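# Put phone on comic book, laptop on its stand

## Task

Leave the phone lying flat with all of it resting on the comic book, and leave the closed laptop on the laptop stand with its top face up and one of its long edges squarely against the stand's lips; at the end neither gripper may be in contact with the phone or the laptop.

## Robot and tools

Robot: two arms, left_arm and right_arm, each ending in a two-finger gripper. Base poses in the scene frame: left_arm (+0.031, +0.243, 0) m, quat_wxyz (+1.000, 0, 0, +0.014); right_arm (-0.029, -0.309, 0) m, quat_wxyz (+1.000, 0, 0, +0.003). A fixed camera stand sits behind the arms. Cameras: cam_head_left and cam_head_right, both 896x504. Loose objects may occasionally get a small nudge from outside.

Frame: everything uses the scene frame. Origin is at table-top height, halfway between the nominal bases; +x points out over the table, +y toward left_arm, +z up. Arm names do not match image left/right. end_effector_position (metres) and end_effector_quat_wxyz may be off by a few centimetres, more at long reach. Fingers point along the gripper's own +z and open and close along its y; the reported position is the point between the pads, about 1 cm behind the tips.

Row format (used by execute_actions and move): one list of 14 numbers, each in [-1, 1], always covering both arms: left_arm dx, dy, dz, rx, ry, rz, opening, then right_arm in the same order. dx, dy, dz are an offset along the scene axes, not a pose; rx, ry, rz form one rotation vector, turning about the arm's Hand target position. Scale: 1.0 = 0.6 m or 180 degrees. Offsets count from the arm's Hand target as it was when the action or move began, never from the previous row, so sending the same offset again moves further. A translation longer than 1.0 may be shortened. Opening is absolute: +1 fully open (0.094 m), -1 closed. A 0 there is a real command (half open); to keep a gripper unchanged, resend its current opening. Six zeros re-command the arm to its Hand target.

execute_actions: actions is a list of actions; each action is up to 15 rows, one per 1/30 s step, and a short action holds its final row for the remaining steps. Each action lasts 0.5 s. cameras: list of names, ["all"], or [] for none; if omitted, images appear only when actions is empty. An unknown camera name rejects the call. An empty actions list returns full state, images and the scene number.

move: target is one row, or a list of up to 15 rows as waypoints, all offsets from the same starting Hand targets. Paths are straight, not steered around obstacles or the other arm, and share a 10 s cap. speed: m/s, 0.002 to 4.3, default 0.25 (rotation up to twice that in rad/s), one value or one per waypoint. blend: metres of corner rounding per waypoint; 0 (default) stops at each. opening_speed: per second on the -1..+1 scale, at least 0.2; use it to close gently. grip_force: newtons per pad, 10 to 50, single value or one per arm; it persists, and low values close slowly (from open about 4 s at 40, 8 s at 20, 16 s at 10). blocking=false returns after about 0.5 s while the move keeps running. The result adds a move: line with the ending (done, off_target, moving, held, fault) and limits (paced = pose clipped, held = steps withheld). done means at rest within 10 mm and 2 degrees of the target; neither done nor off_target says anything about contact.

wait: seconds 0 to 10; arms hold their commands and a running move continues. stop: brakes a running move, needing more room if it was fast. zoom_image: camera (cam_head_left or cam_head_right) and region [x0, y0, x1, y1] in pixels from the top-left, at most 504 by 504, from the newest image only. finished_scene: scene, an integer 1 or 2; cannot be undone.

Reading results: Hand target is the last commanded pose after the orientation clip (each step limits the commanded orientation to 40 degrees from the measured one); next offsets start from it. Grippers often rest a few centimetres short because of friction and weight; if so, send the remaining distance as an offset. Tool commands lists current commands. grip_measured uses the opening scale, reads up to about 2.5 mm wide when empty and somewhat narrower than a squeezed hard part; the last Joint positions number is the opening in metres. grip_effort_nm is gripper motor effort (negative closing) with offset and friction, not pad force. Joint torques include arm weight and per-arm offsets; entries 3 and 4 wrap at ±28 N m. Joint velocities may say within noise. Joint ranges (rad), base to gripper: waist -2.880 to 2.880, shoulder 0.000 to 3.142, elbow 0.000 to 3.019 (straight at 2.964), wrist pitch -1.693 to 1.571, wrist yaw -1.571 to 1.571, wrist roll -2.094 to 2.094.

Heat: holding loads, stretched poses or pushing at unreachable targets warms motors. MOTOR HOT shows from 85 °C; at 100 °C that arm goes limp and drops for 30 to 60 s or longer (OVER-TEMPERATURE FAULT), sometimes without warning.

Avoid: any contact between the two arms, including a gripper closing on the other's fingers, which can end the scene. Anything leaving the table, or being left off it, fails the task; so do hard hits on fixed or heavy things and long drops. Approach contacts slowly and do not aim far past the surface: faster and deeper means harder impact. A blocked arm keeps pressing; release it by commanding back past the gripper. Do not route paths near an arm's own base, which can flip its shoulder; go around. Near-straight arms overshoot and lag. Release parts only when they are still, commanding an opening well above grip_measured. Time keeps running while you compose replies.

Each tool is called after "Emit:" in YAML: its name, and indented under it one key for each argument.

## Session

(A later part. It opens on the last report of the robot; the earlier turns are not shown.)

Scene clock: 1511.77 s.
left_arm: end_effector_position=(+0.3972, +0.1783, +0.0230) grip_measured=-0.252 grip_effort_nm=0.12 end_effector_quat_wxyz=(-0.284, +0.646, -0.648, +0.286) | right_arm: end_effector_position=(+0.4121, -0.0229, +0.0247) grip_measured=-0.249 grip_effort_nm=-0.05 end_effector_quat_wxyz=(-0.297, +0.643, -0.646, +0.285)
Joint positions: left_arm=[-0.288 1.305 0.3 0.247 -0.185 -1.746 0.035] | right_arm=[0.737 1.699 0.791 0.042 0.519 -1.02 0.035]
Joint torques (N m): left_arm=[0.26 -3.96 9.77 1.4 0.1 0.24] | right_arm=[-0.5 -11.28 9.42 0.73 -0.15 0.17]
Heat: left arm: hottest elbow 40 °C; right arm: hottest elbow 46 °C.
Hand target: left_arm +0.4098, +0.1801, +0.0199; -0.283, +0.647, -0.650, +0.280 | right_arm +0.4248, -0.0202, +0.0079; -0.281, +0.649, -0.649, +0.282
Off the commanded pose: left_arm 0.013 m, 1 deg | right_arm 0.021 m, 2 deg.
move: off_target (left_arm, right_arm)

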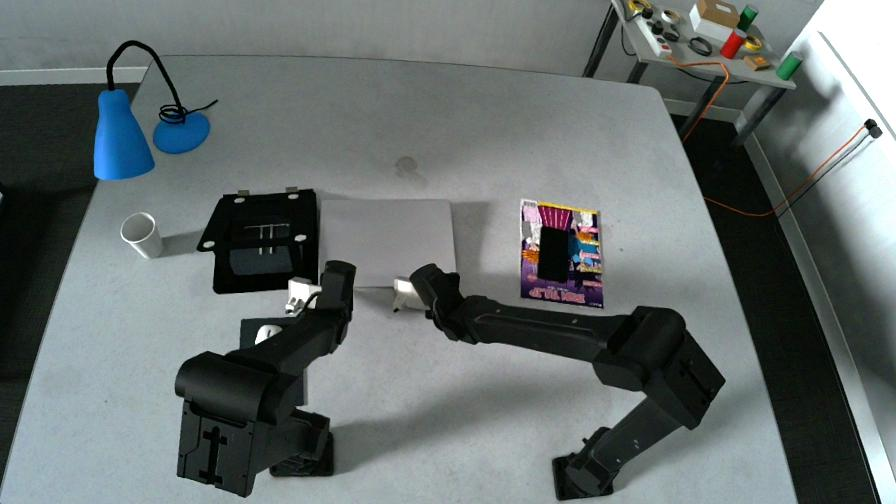

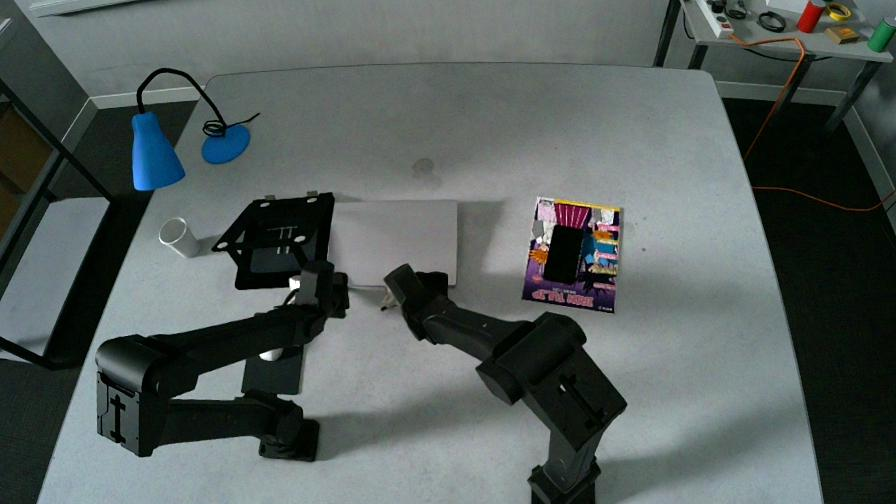

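Emit:
move:
  target: [0.0167, 0, 0, 0, 0, 0, -0.8, 0.0167, 0, 0, 0, 0, 0, -0.8]
  speed: 0.012
  opening_speed: 0.6
  cameras: ["all"]

Emit:
zoom_image:
  camera: "cam_head_left"
  region: [180, 170, 500, 350]

Scene clock: 1516.47 s.
left_arm: end_effector_position=(+0.4076, +0.1793, +0.0215) grip_measured=-0.796 grip_effort_nm=-0.18 end_effector_quat_wxyz=(-0.283, +0.648, -0.646, +0.286) | right_arm: end_effector_position=(+0.4221, -0.0208, +0.0224) grip_measured=-0.796 grip_effort_nm=-0.21 end_effector_quat_wxyz=(-0.296, +0.643, -0.647, +0.282)
Joint positions: left_arm=[-0.275 1.34 0.325 0.258 -0.178 -1.743 0.01] | right_arm=[0.723 1.721 0.816 0.04 0.506 -1.027 0.01]
Joint torques (N m): left_arm=[-1.08 -4.89 10 1.18 0.08 0.24] | right_arm=[-0.67 -11.99 9.22 0.77 -0.03 0.1]
Heat: left arm: hottest elbow 40 °C; right arm: hottest elbow 46 °C.
Hand target: left_arm +0.4199, +0.1800, +0.0199; -0.283, +0.647, -0.650, +0.280 | right_arm +0.4349, -0.0199, +0.0080; -0.281, +0.649, -0.648, +0.282
Off the commanded pose: left_arm 0.012 m, 1 deg | right_arm 0.019 m, 2 deg.
move: off_target (left_arm, right_arm)

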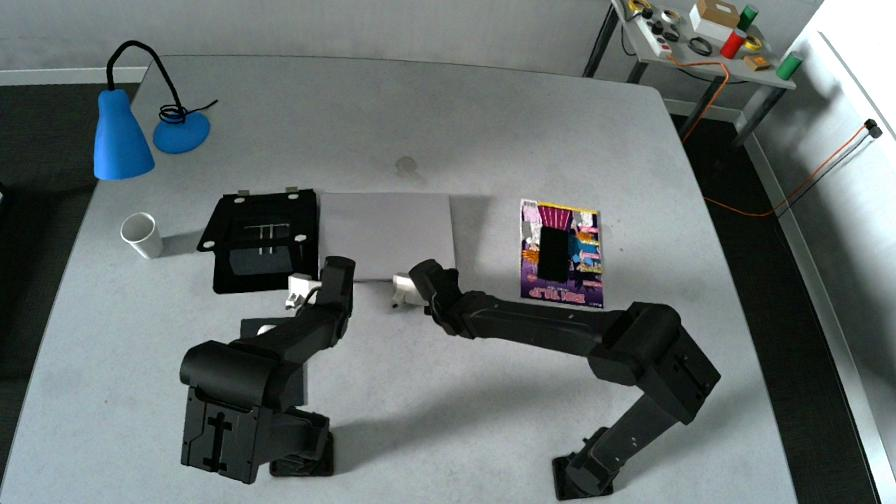

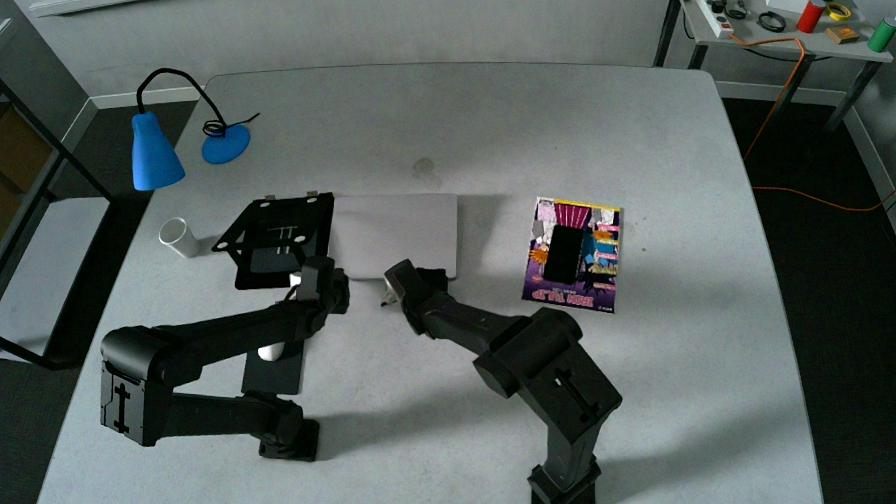

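Scaled by 1.575.

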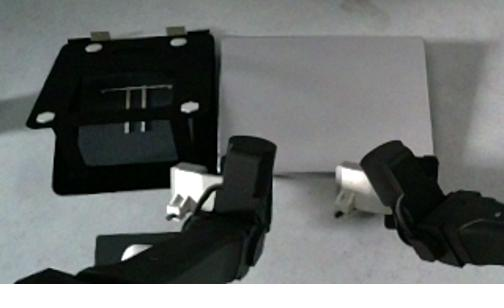

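Emit:
move:
  target:
    - [-0.0832, 0, 0.0835, 0, 0, 0, -0.8, -0.0333, 0, 0.0, 0, 0, 0, -0.25]
    - [0.0168, -0.15, 0.2502, 0.0120, 0.0602, -0.0654, -0.8, -0.0333, 0, 0, 0, 0, 0, -0.25]
    - [0.2835, -0.3333, 0.1335, 0.0239, 0.1204, -0.1308, -0.8, -0.0333, 0, 0, 0, 0, 0, -0.25]
    - [0.2835, -0.3333, 0.0585, 0.0239, 0.1204, -0.1308, -0.8, -0.0333, 0, 0, 0, 0, 0, -0.25]
  blend: [0.02, 0.03, 0.02, 0]
  speed: [0.12, 0.2, 0.2, 0.06]
  cameras: ["all"]

Scene clock: 1551.17 s.
left_arm: end_effector_position=(+0.5762, -0.0045, +0.0531) grip_measured=-0.798 grip_effort_nm=-0.08 end_effector_quat_wxyz=(+0.112, -0.543, +0.815, -0.169) | right_arm: end_effector_position=(+0.4245, -0.0193, +0.0242) grip_measured=-0.252 grip_effort_nm=0.10 end_effector_quat_wxyz=(-0.298, +0.638, -0.649, +0.286)
Joint positions: left_arm=[-0.457 1.807 1.249 -0.605 -0.011 -1.601 0.009] | right_arm=[0.726 1.725 0.824 0.041 0.519 -1.019 0.035]
Joint torques (N m): left_arm=[-2.78 -16.26 12.85 1.37 -0.03 0.1] | right_arm=[1.26 -14.97 5.81 0.7 0.17 0.27]
Heat: left arm: hottest elbow 41 °C; right arm: hottest elbow 47 °C.
Hand target: left_arm +0.5901, -0.0201, +0.0552; +0.118, -0.532, +0.819, -0.182 | right_arm +0.4149, -0.0200, +0.0080; -0.281, +0.649, -0.649, +0.282
Off the commanded pose: left_arm 0.021 m, 2 deg | right_arm 0.019 m, 2 deg.
move: off_target (left_arm, right_arm)

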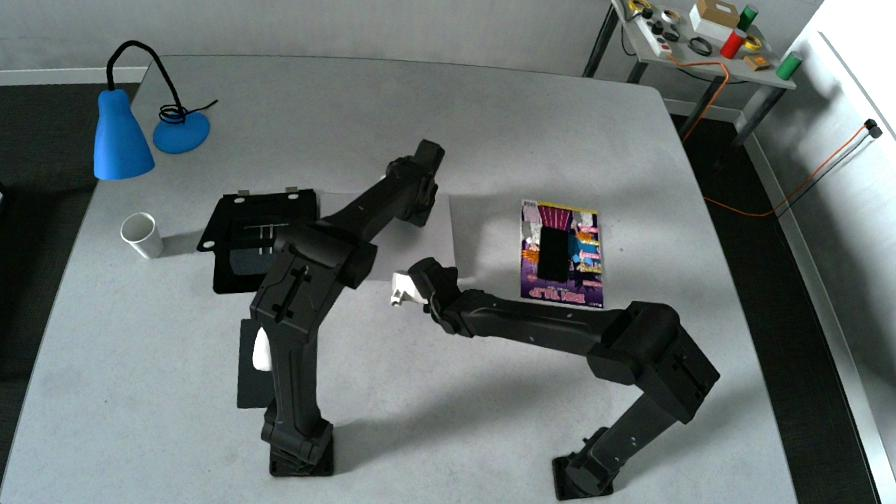

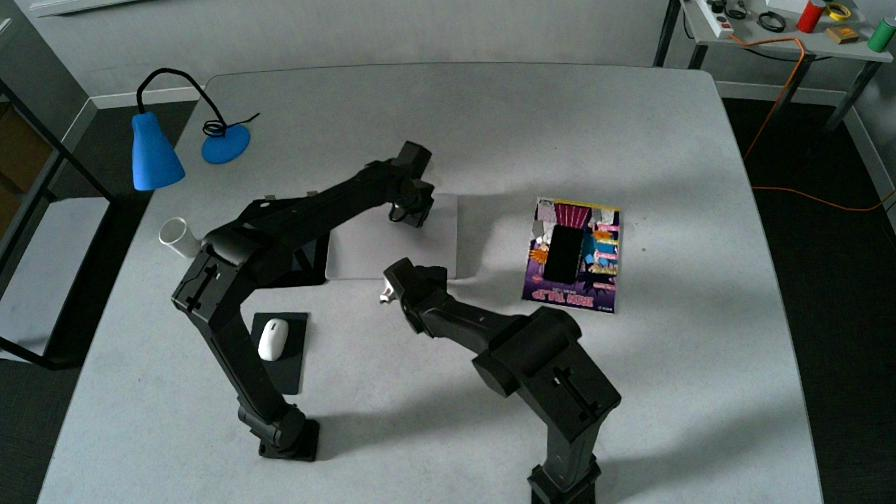

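Emit:
zoom_image:
  camera: "cam_head_left"
  region: [300, 130, 500, 310]

Emit:
zoom_image:
  camera: "cam_head_right"
  region: [300, 130, 500, 310]

Scaled by 2.520.

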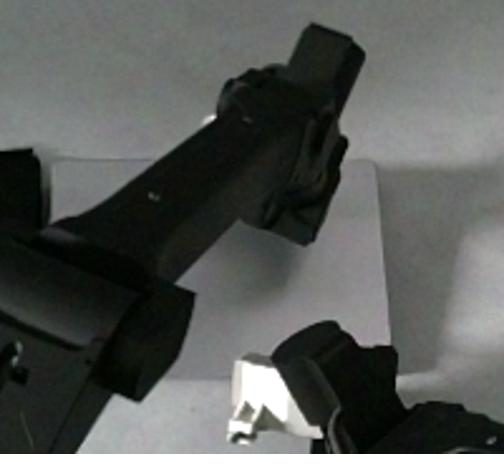

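Scaled by 2.520.

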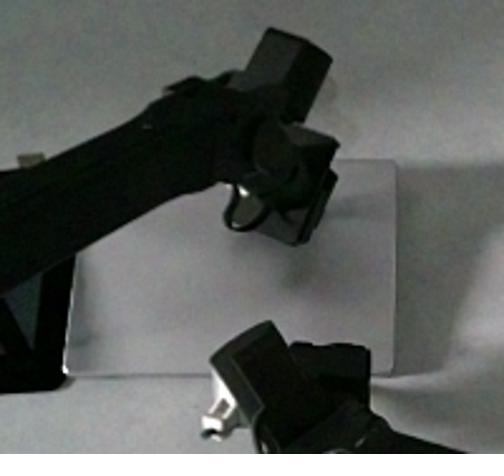

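Emit:
move:
  target: [0, 0, -0.05, 0, 0, 0, -0.8, -0.0167, 0, 0, 0, 0, 0, -0.25]
  speed: 0.05

Scene clock: 1559.97 s.
left_arm: end_effector_position=(+0.5892, -0.0108, +0.0534) grip_measured=-0.798 grip_effort_nm=-0.08 end_effector_quat_wxyz=(+0.126, -0.539, +0.810, -0.193) | right_arm: end_effector_position=(+0.4233, -0.0182, +0.0251) grip_measured=-0.252 grip_effort_nm=0.09 end_effector_quat_wxyz=(-0.299, +0.634, -0.651, +0.290)
Joint positions: left_arm=[-0.457 1.818 1.249 -0.537 -0.011 -1.601 0.009] | right_arm=[0.733 1.725 0.824 0.041 0.533 -1.008 0.035]
Joint torques (N m): left_arm=[-2.55 -14.45 10.1 1.66 -0.04 0.1] | right_arm=[1.9 -16.09 4.38 0.68 0.04 0.3]
Heat: left arm: hottest elbow 41 °C; right arm: hottest elbow 46 °C.
Hand target: left_arm +0.5901, -0.0199, +0.0251; +0.118, -0.532, +0.819, -0.182 | right_arm +0.4049, -0.0201, +0.0080; -0.281, +0.649, -0.649, +0.282
Off the commanded pose: left_arm 0.030 m, 2 deg | right_arm 0.025 m, 3 deg.
move: off_target (left_arm, right_arm)

Emit:
move:
  target: [0, 0, -0.0667, 0, 0, 0, -0.8, 0, 0, 0, 0, 0, 0, -0.25]
  speed: 0.06
  cameras: ["all"]

Emit:
zoom_image:
  camera: "cam_head_right"
  region: [300, 130, 500, 310]

Scene clock: 1569.00 s.
left_arm: end_effector_position=(+0.6062, -0.0192, +0.0542) grip_measured=-0.798 grip_effort_nm=-0.08 end_effector_quat_wxyz=(+0.145, -0.533, +0.803, -0.224) | right_arm: end_effector_position=(+0.4233, -0.0182, +0.0251) grip_measured=-0.252 grip_effort_nm=0.09 end_effector_quat_wxyz=(-0.299, +0.634, -0.651, +0.290)
Joint positions: left_arm=[-0.458 1.836 1.249 -0.444 -0.01 -1.6 0.009] | right_arm=[0.733 1.725 0.824 0.041 0.533 -1.008 0.035]
Joint torques (N m): left_arm=[-2.26 -11.52 6.56 1.74 -0.02 0.16] | right_arm=[1.85 -16.03 4.37 0.66 0.04 0.29]
Motor temperatures (°C): left_arm=[22 28 40 24 26 23 28] | right_arm=[26 37 44 25 24 23 25]
Heat: left arm: hottest elbow 40 °C; right arm: hottest elbow 44 °C.
Hand target: left_arm +0.5901, -0.0199, -0.0149; +0.118, -0.532, +0.819, -0.182 | right_arm +0.4049, -0.0201, +0.0080; -0.281, +0.649, -0.649, +0.282
Off the commanded pose: left_arm 0.071 m, 6 deg | right_arm 0.025 m, 3 deg.
move: off_target (left_arm, right_arm)

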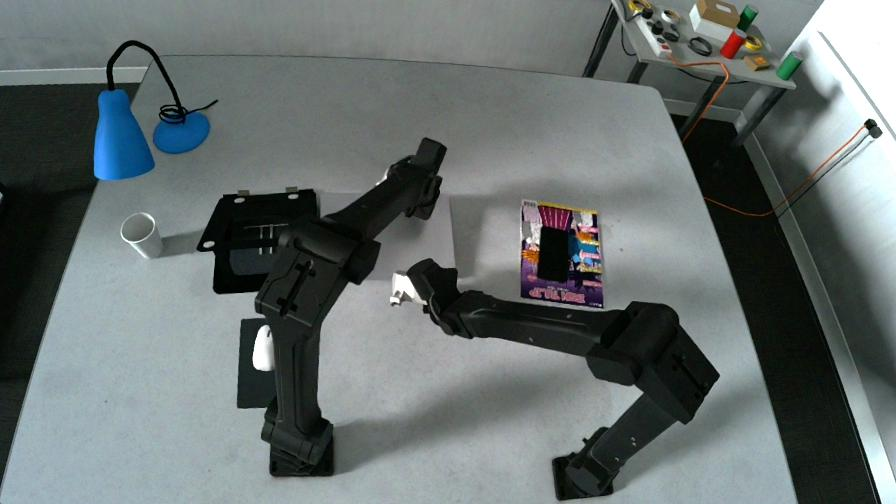

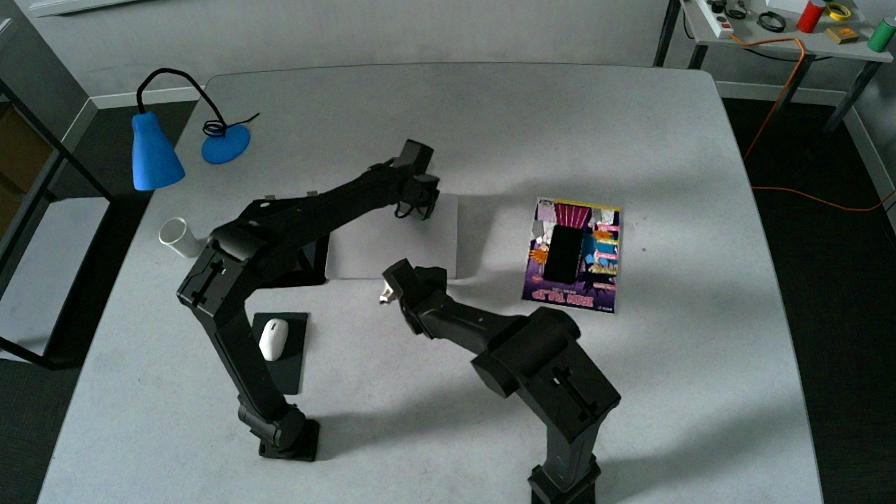

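Scaled by 2.520.

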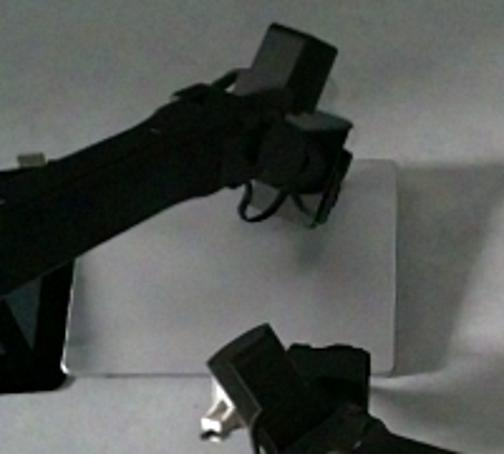

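Emit:
move:
  target: [-0.025, 0, 0, 0, 0, 0, -0.8, 0.075, 0, 0, 0, 0, 0, -0.25]
  speed: 0.05
  cameras: ["all"]

Emit:
zoom_image:
  camera: "cam_head_right"
  region: [300, 130, 500, 310]

Scene clock: 1576.20 s.
left_arm: end_effector_position=(+0.6045, -0.0200, +0.0530) grip_measured=-0.799 grip_effort_nm=-0.05 end_effector_quat_wxyz=(+0.152, -0.531, +0.801, -0.233) | right_arm: end_effector_position=(+0.4329, -0.0181, +0.0253) grip_measured=-0.252 grip_effort_nm=0.07 end_effector_quat_wxyz=(-0.298, +0.647, -0.643, +0.282)
Joint positions: left_arm=[-0.461 1.829 1.226 -0.405 -0.014 -1.6 0.009] | right_arm=[0.709 1.732 0.842 0.038 0.492 -1.05 0.035]
Joint torques (N m): left_arm=[-3.43 -12.22 4.96 0.87 -0.11 0.05] | right_arm=[-1.2 -11.99 9.63 0.83 -0.01 0.14]
Heat: left arm: hottest elbow 40 °C; right arm: hottest elbow 44 °C.
Hand target: left_arm +0.5750, -0.0199, -0.0150; +0.118, -0.532, +0.819, -0.182 | right_arm +0.4498, -0.0199, +0.0080; -0.281, +0.649, -0.648, +0.282
Off the commanded pose: left_arm 0.074 m, 7 deg | right_arm 0.024 m, 2 deg.
move: off_target (left_arm, right_arm)

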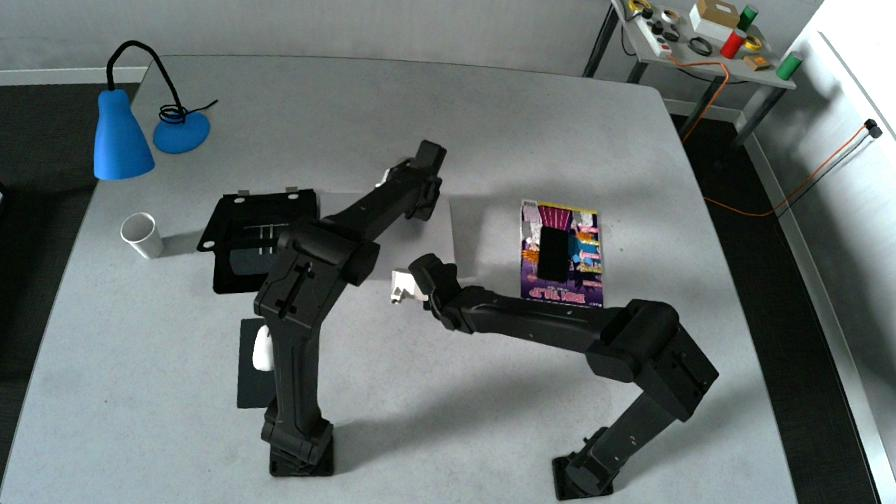

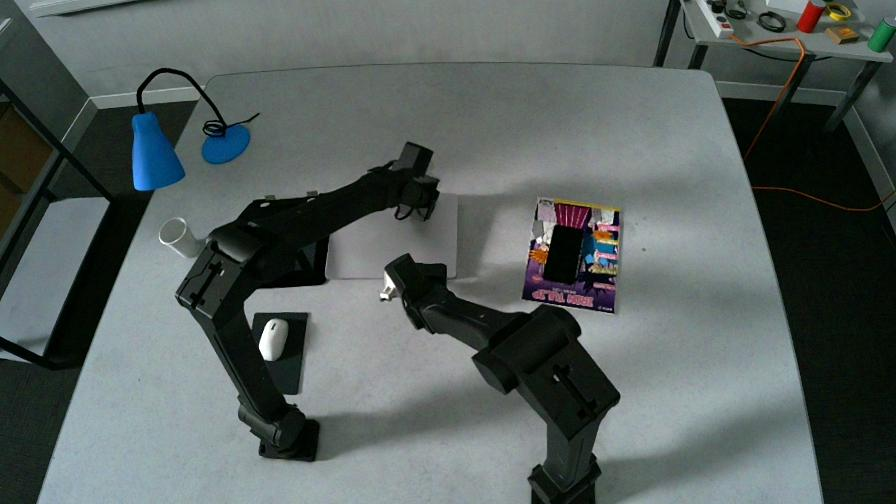

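Scaled by 2.520.

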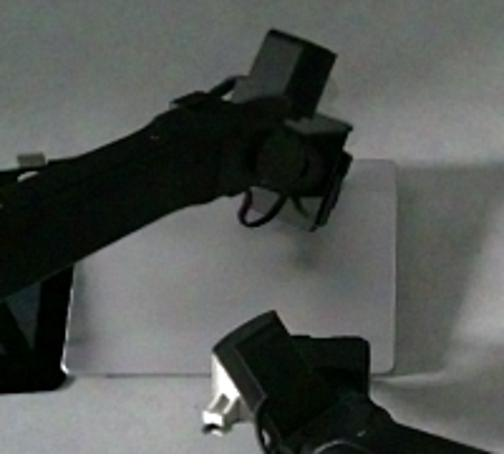

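Emit:
move:
  target: [0, 0, -0.01, 0, 0, 0, -0.8, 0.025, 0, -0.0133, 0, 0, 0, -0.25]
  speed: 0.05
  cameras: ["all"]

Emit:
zoom_image:
  camera: "cam_head_right"
  region: [300, 130, 500, 310]

Scene clock: 1580.37 s.
left_arm: end_effector_position=(+0.6053, -0.0199, +0.0532) grip_measured=-0.799 grip_effort_nm=-0.04 end_effector_quat_wxyz=(+0.156, -0.530, +0.799, -0.236) | right_arm: end_effector_position=(+0.4351, -0.0180, +0.0247) grip_measured=-0.252 grip_effort_nm=0.07 end_effector_quat_wxyz=(-0.297, +0.653, -0.638, +0.281)
Joint positions: left_arm=[-0.461 1.827 1.22 -0.39 -0.017 -1.6 0.009] | right_arm=[0.704 1.735 0.846 0.038 0.482 -1.068 0.035]
Joint torques (N m): left_arm=[-2.43 -11.93 5.03 0.85 -0.01 0.04] | right_arm=[-2.26 -9.52 11.03 1.39 -0.13 0.2]
Heat: left arm: hottest elbow 39 °C; right arm: hottest elbow 44 °C.
Hand target: left_arm +0.5750, -0.0199, -0.0209; +0.118, -0.532, +0.819, -0.182 | right_arm +0.4650, -0.0201, +0.0000; -0.281, +0.649, -0.649, +0.282
Off the commanded pose: left_arm 0.080 m, 8 deg | right_arm 0.039 m, 2 deg.
move: off_target (left_arm, right_arm)

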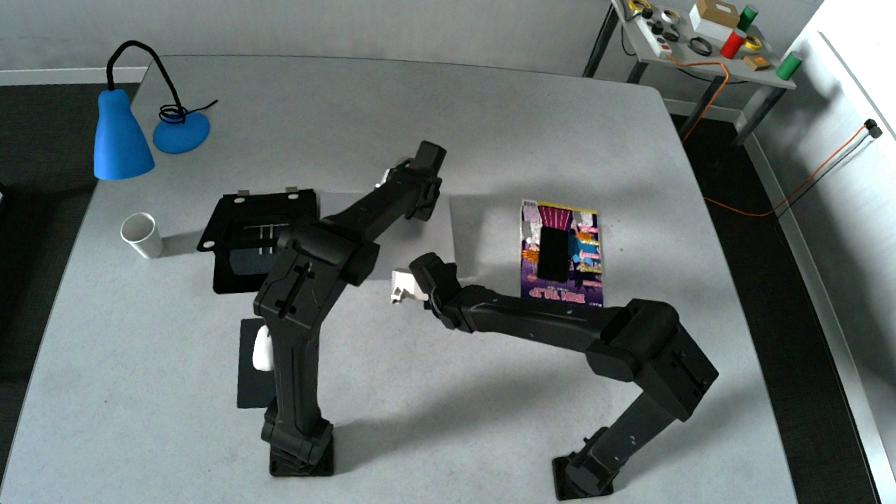

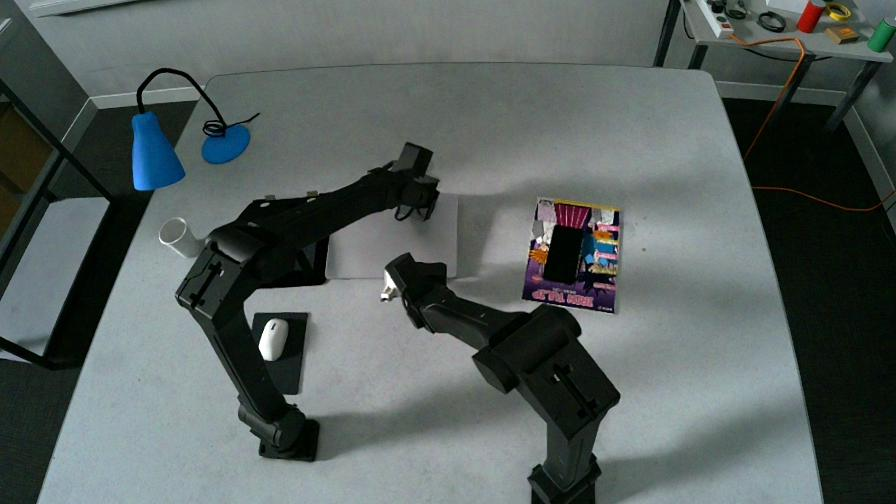

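Scaled by 2.520.

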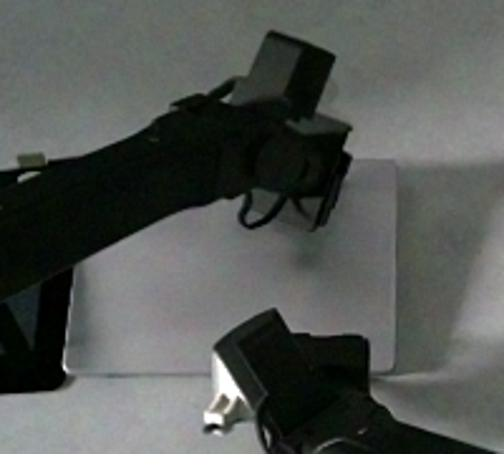

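Emit:
move:
  target: [0, 0, 0, 0, 0, 0, -0.8, 0.0167, 0, 0, 0, 0, 0, -0.8]
  speed: 0.012
  opening_speed: 0.5
  cameras: ["all"]

Emit:
zoom_image:
  camera: "cam_head_right"
  region: [300, 130, 500, 310]

Scene clock: 1584.40 s.
left_arm: end_effector_position=(+0.6080, -0.0200, +0.0519) grip_measured=-0.799 grip_effort_nm=-0.03 end_effector_quat_wxyz=(+0.160, -0.530, +0.798, -0.238) | right_arm: end_effector_position=(+0.4483, -0.0177, +0.0200) grip_measured=-0.641 grip_effort_nm=-1.02 end_effector_quat_wxyz=(-0.293, +0.653, -0.638, +0.282)
Joint positions: left_arm=[-0.461 1.833 1.22 -0.376 -0.023 -1.6 0.009] | right_arm=[0.687 1.766 0.877 0.038 0.474 -1.083 0.017]
Joint torques (N m): left_arm=[-3.14 -12.28 5.04 0.5 0.2 0.04] | right_arm=[-1.9 -11.58 10.66 1.25 -0.15 0.21]
Heat: left arm: hottest elbow 39 °C; right arm: hottest elbow 45 °C.
Hand target: left_arm +0.5750, -0.0199, -0.0209; +0.118, -0.532, +0.819, -0.182 | right_arm +0.4749, -0.0201, -0.0001; -0.281, +0.649, -0.649, +0.282
Off the commanded pose: left_arm 0.080 m, 8 deg | right_arm 0.033 m, 2 deg.
move: off_target (left_arm, right_arm)

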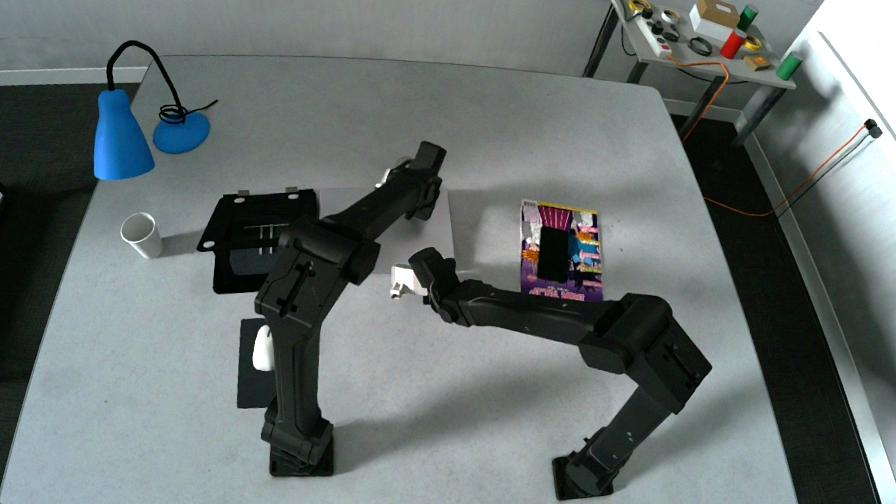

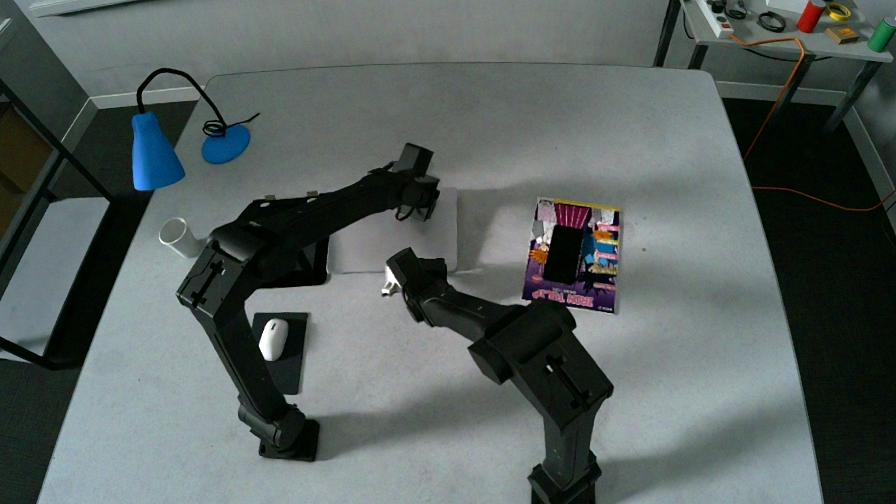

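Scaled by 2.520.

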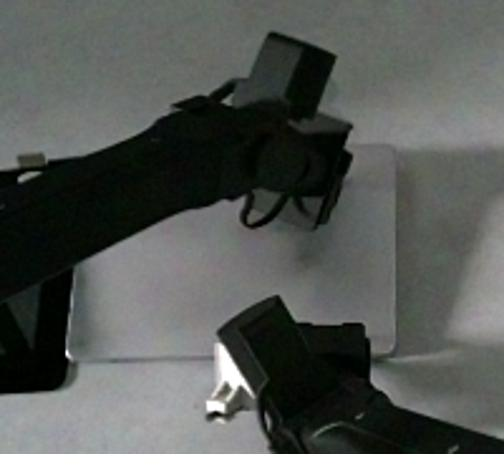

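Emit:
move:
  target: [0, 0, 0, 0, 0, 0, -0.8, -0.02, 0, 0.0833, 0, 0, 0, -0.8]
  speed: 0.025
  cameras: ["all"]

Emit:
zoom_image:
  camera: "cam_head_right"
  region: [300, 130, 500, 310]

Scene clock: 1626.37 s.
left_arm: end_effector_position=(+0.6076, -0.0209, +0.0514) grip_measured=-0.799 grip_effort_nm=-0.02 end_effector_quat_wxyz=(+0.159, -0.530, +0.798, -0.239) | right_arm: end_effector_position=(+0.4431, -0.0204, +0.0249) grip_measured=-0.792 grip_effort_nm=-0.44 end_effector_quat_wxyz=(-0.265, +0.666, -0.641, +0.274)
Joint positions: left_arm=[-0.462 1.833 1.22 -0.376 -0.02 -1.6 0.009] | right_arm=[0.686 1.743 0.901 -0.073 0.465 -1.079 0.01]
Joint torques (N m): left_arm=[-2.61 -12.81 5.01 0.39 0.11 0.01] | right_arm=[-0.85 -19.25 9.59 0.49 0.53 0.25]
Heat: left arm: hottest elbow 37 °C; right arm: hottest elbow 47 °C.
Hand target: left_arm +0.5749, -0.0200, -0.0210; +0.118, -0.532, +0.819, -0.182 | right_arm +0.4630, -0.0200, +0.0500; -0.281, +0.649, -0.649, +0.282
Off the commanded pose: left_arm 0.079 m, 8 deg | right_arm 0.032 m, 3 deg.
move: off_target (left_arm, right_arm)

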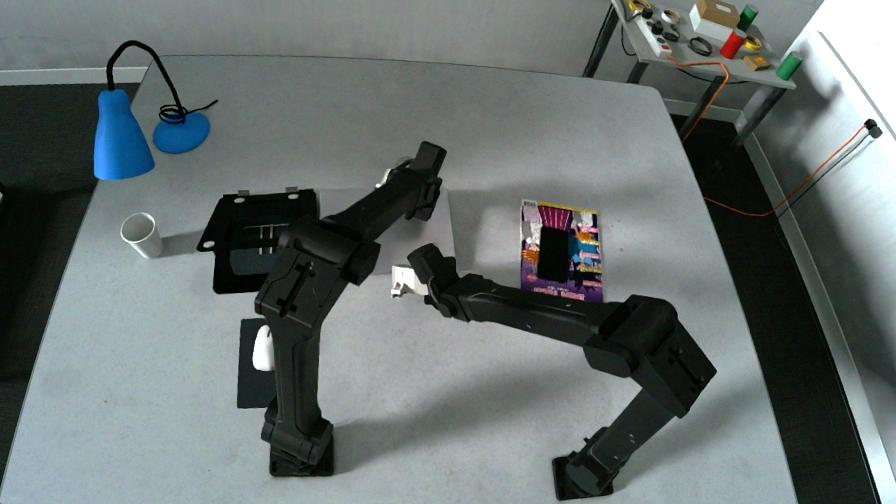

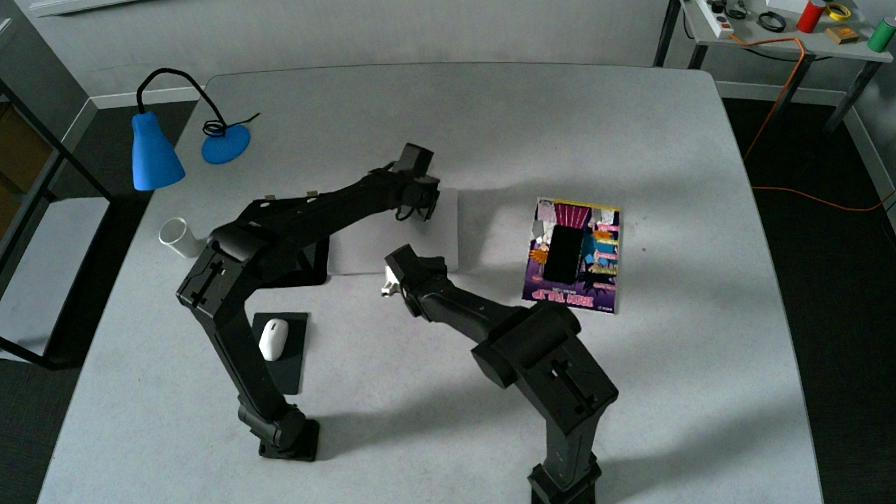

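Scaled by 2.520.

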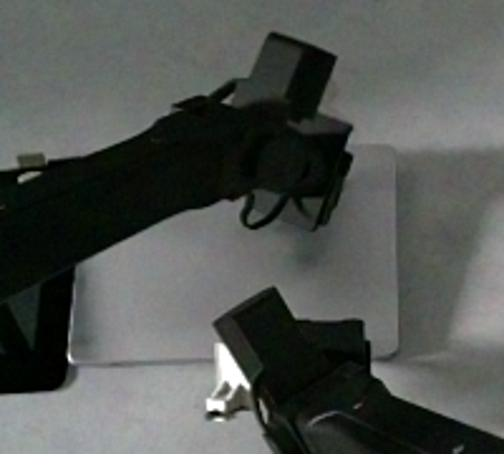

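Emit:
move:
  target:
    - [0, 0, 0, 0, 0, 0, -0.8, -0.075, 0, -0.0167, 0, 0.0222, 0, -0.45]
    - [0, 0, 0, 0, 0, 0, -0.8, -0.0583, 0, -0.0833, 0, 0.0222, 0, -0.45]
  speed: 0.06
  blend: [0.005, 0]
  cameras: ["all"]

Emit:
zoom_image:
  camera: "cam_head_right"
  region: [300, 130, 500, 310]

Scene clock: 1643.10 s.
left_arm: end_effector_position=(+0.6076, -0.0209, +0.0514) grip_measured=-0.799 grip_effort_nm=-0.02 end_effector_quat_wxyz=(+0.159, -0.530, +0.798, -0.239) | right_arm: end_effector_position=(+0.4334, -0.0153, +0.0225) grip_measured=-0.451 grip_effort_nm=0.07 end_effector_quat_wxyz=(-0.274, +0.652, -0.657, +0.262)
Joint positions: left_arm=[-0.462 1.833 1.22 -0.376 -0.02 -1.6 0.009] | right_arm=[0.705 1.737 0.887 -0.072 0.464 -1.011 0.026]
Joint torques (N m): left_arm=[-2.55 -11.93 5.16 0.29 0.09 0.02] | right_arm=[0.56 -13.86 5.67 1.57 0.12 0.22]
Heat: left arm: hottest elbow 37 °C; right arm: hottest elbow 48 °C.
Hand target: left_arm +0.5749, -0.0200, -0.0210; +0.118, -0.532, +0.819, -0.182 | right_arm +0.4280, -0.0200, +0.0000; -0.258, +0.658, -0.658, +0.259
Off the commanded pose: left_arm 0.080 m, 8 deg | right_arm 0.024 m, 2 deg.
move: off_target (left_arm, right_arm)

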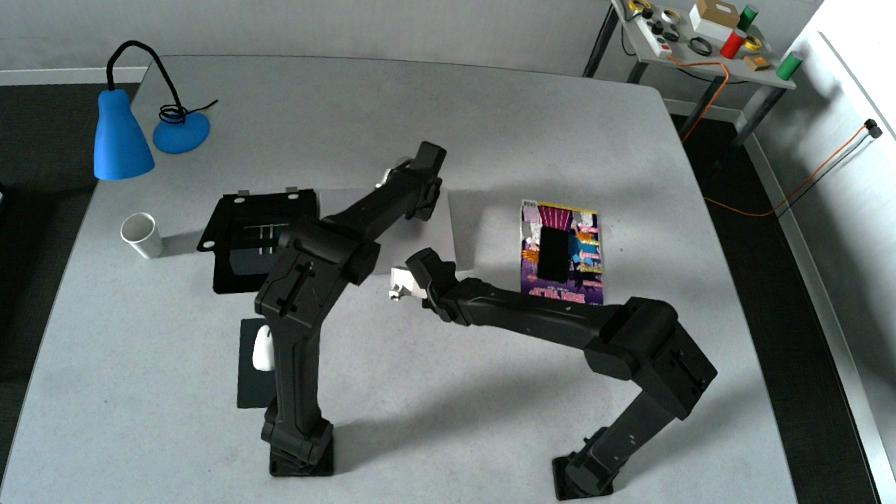

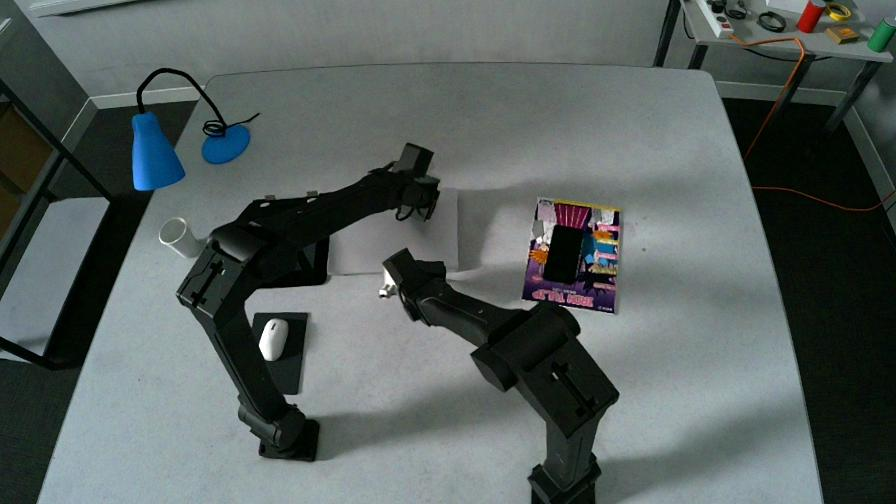

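Scaled by 2.520.

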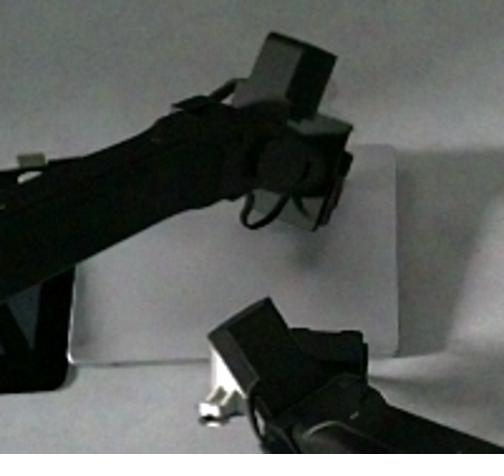

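Emit:
move:
  target: [0, 0, 0, 0, 0, 0, -0.8, 0.0783, 0, -0.025, 0, 0, 0, -0.45]
  speed: 0.05
  cameras: ["all"]

Emit:
zoom_image:
  camera: "cam_head_right"
  region: [300, 130, 500, 310]

Scene clock: 1648.20 s.
left_arm: end_effector_position=(+0.6077, -0.0207, +0.0515) grip_measured=-0.799 grip_effort_nm=-0.02 end_effector_quat_wxyz=(+0.159, -0.530, +0.798, -0.239) | right_arm: end_effector_position=(+0.4516, -0.0139, +0.0206) grip_measured=-0.451 grip_effort_nm=0.07 end_effector_quat_wxyz=(-0.281, +0.659, -0.647, +0.261)
Joint positions: left_arm=[-0.462 1.833 1.22 -0.376 -0.021 -1.6 0.009] | right_arm=[0.677 1.767 0.914 -0.04 0.435 -1.062 0.026]
Joint torques (N m): left_arm=[-2.84 -12.4 5.23 0.32 0.21 0.04] | right_arm=[-1.96 -9.88 10.13 1.5 -0.19 0.2]
Heat: left arm: hottest elbow 37 °C; right arm: hottest elbow 47 °C.
Hand target: left_arm +0.5749, -0.0201, -0.0210; +0.118, -0.532, +0.819, -0.182 | right_arm +0.4749, -0.0200, -0.0149; -0.258, +0.658, -0.658, +0.259
Off the commanded pose: left_arm 0.080 m, 8 deg | right_arm 0.043 m, 3 deg.
move: off_target (left_arm, right_arm)

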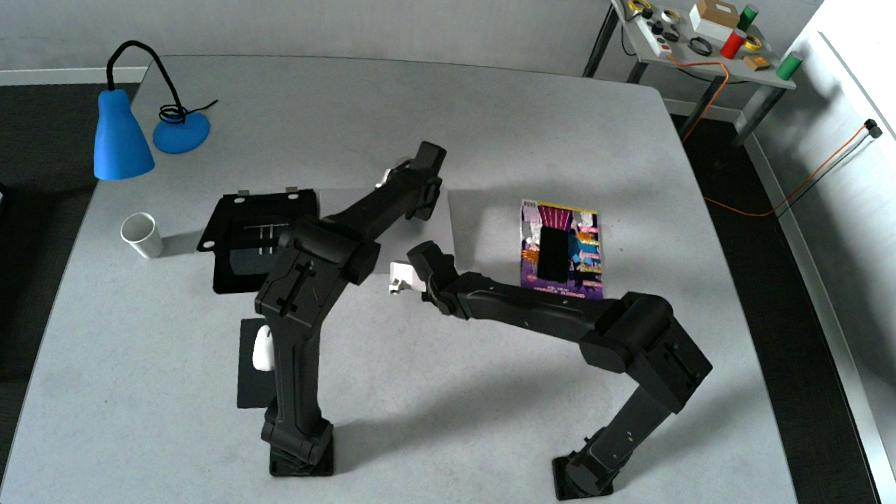

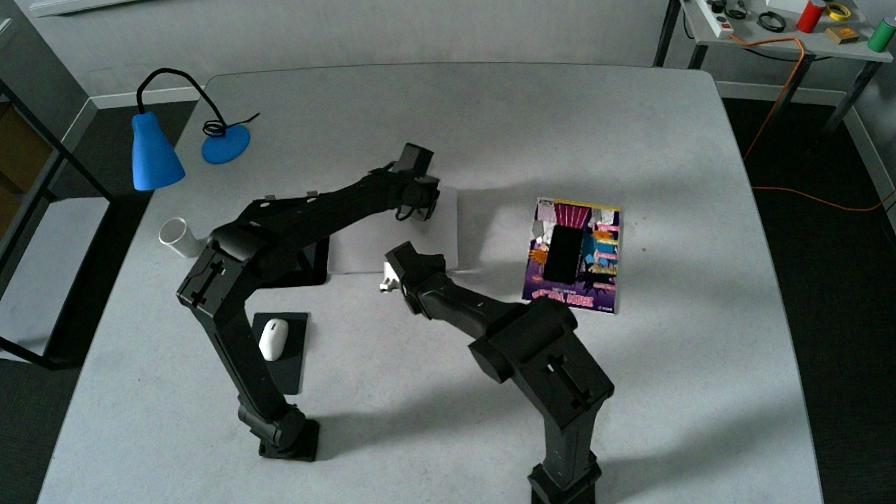

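Scaled by 2.520.

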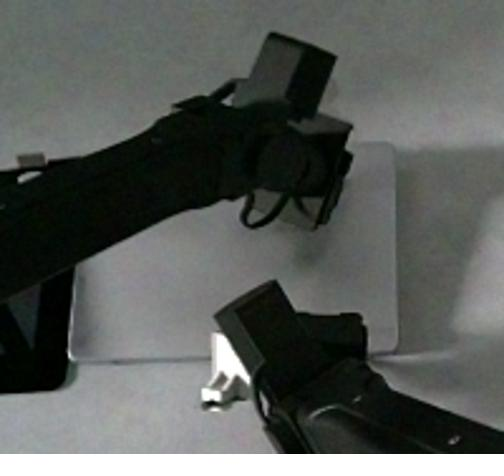

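Emit:
move:
  target: [0, 0, 0, 0, 0, 0, -0.8, 0.0167, 0, -0.0167, 0, 0, 0, -0.8]
  speed: 0.015
  opening_speed: 0.4
  cameras: ["all"]

Emit:
zoom_image:
  camera: "cam_head_right"
  region: [300, 130, 500, 310]

Scene clock: 1654.30 s.
left_arm: end_effector_position=(+0.6077, -0.0206, +0.0499) grip_measured=-0.799 grip_effort_nm=-0.02 end_effector_quat_wxyz=(+0.159, -0.530, +0.798, -0.238) | right_arm: end_effector_position=(+0.4653, -0.0104, +0.0192) grip_measured=-0.626 grip_effort_nm=-1.02 end_effector_quat_wxyz=(-0.287, +0.656, -0.646, +0.265)
Joint positions: left_arm=[-0.462 1.836 1.22 -0.375 -0.022 -1.6 0.009] | right_arm=[0.666 1.795 0.942 -0.018 0.432 -1.075 0.018]
Joint torques (N m): left_arm=[-3.19 -12.51 5.22 0.43 0.21 0.04] | right_arm=[-2.08 -9.93 9.51 1.46 -0.35 0.18]
Heat: left arm: hottest elbow 37 °C; right arm: hottest elbow 47 °C.
Hand target: left_arm +0.5749, -0.0201, -0.0209; +0.118, -0.532, +0.819, -0.182 | right_arm +0.4849, -0.0199, -0.0249; -0.258, +0.658, -0.658, +0.259
Off the commanded pose: left_arm 0.078 m, 8 deg | right_arm 0.049 m, 4 deg.
move: off_target (left_arm, right_arm)

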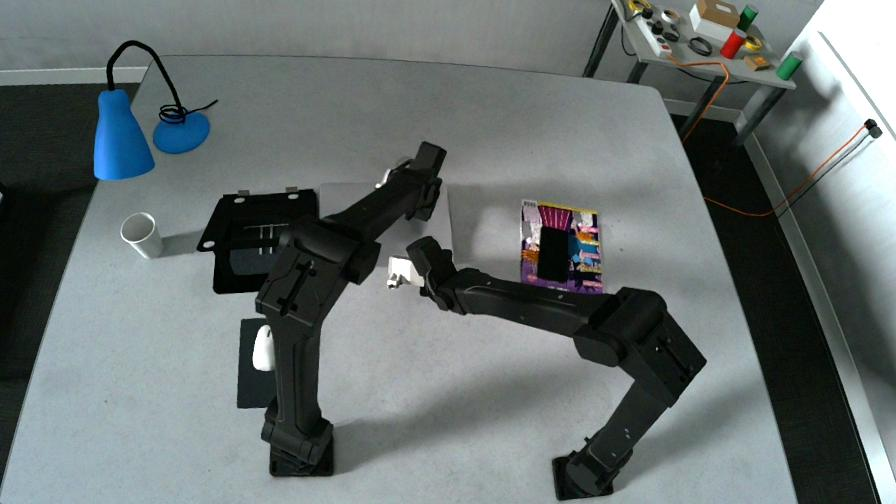

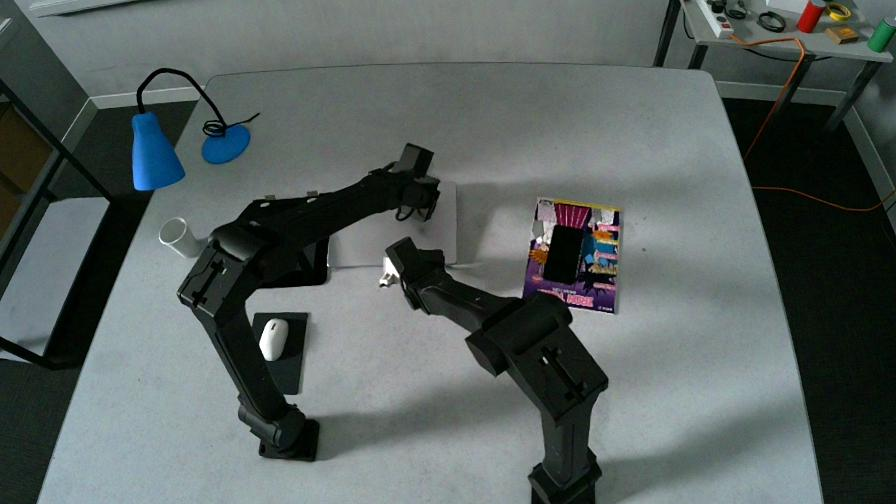

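Scaled by 2.520.

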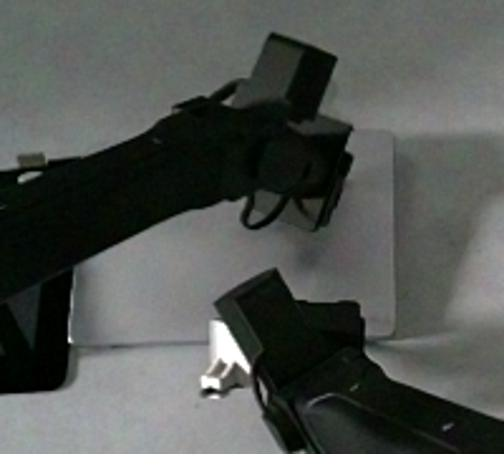

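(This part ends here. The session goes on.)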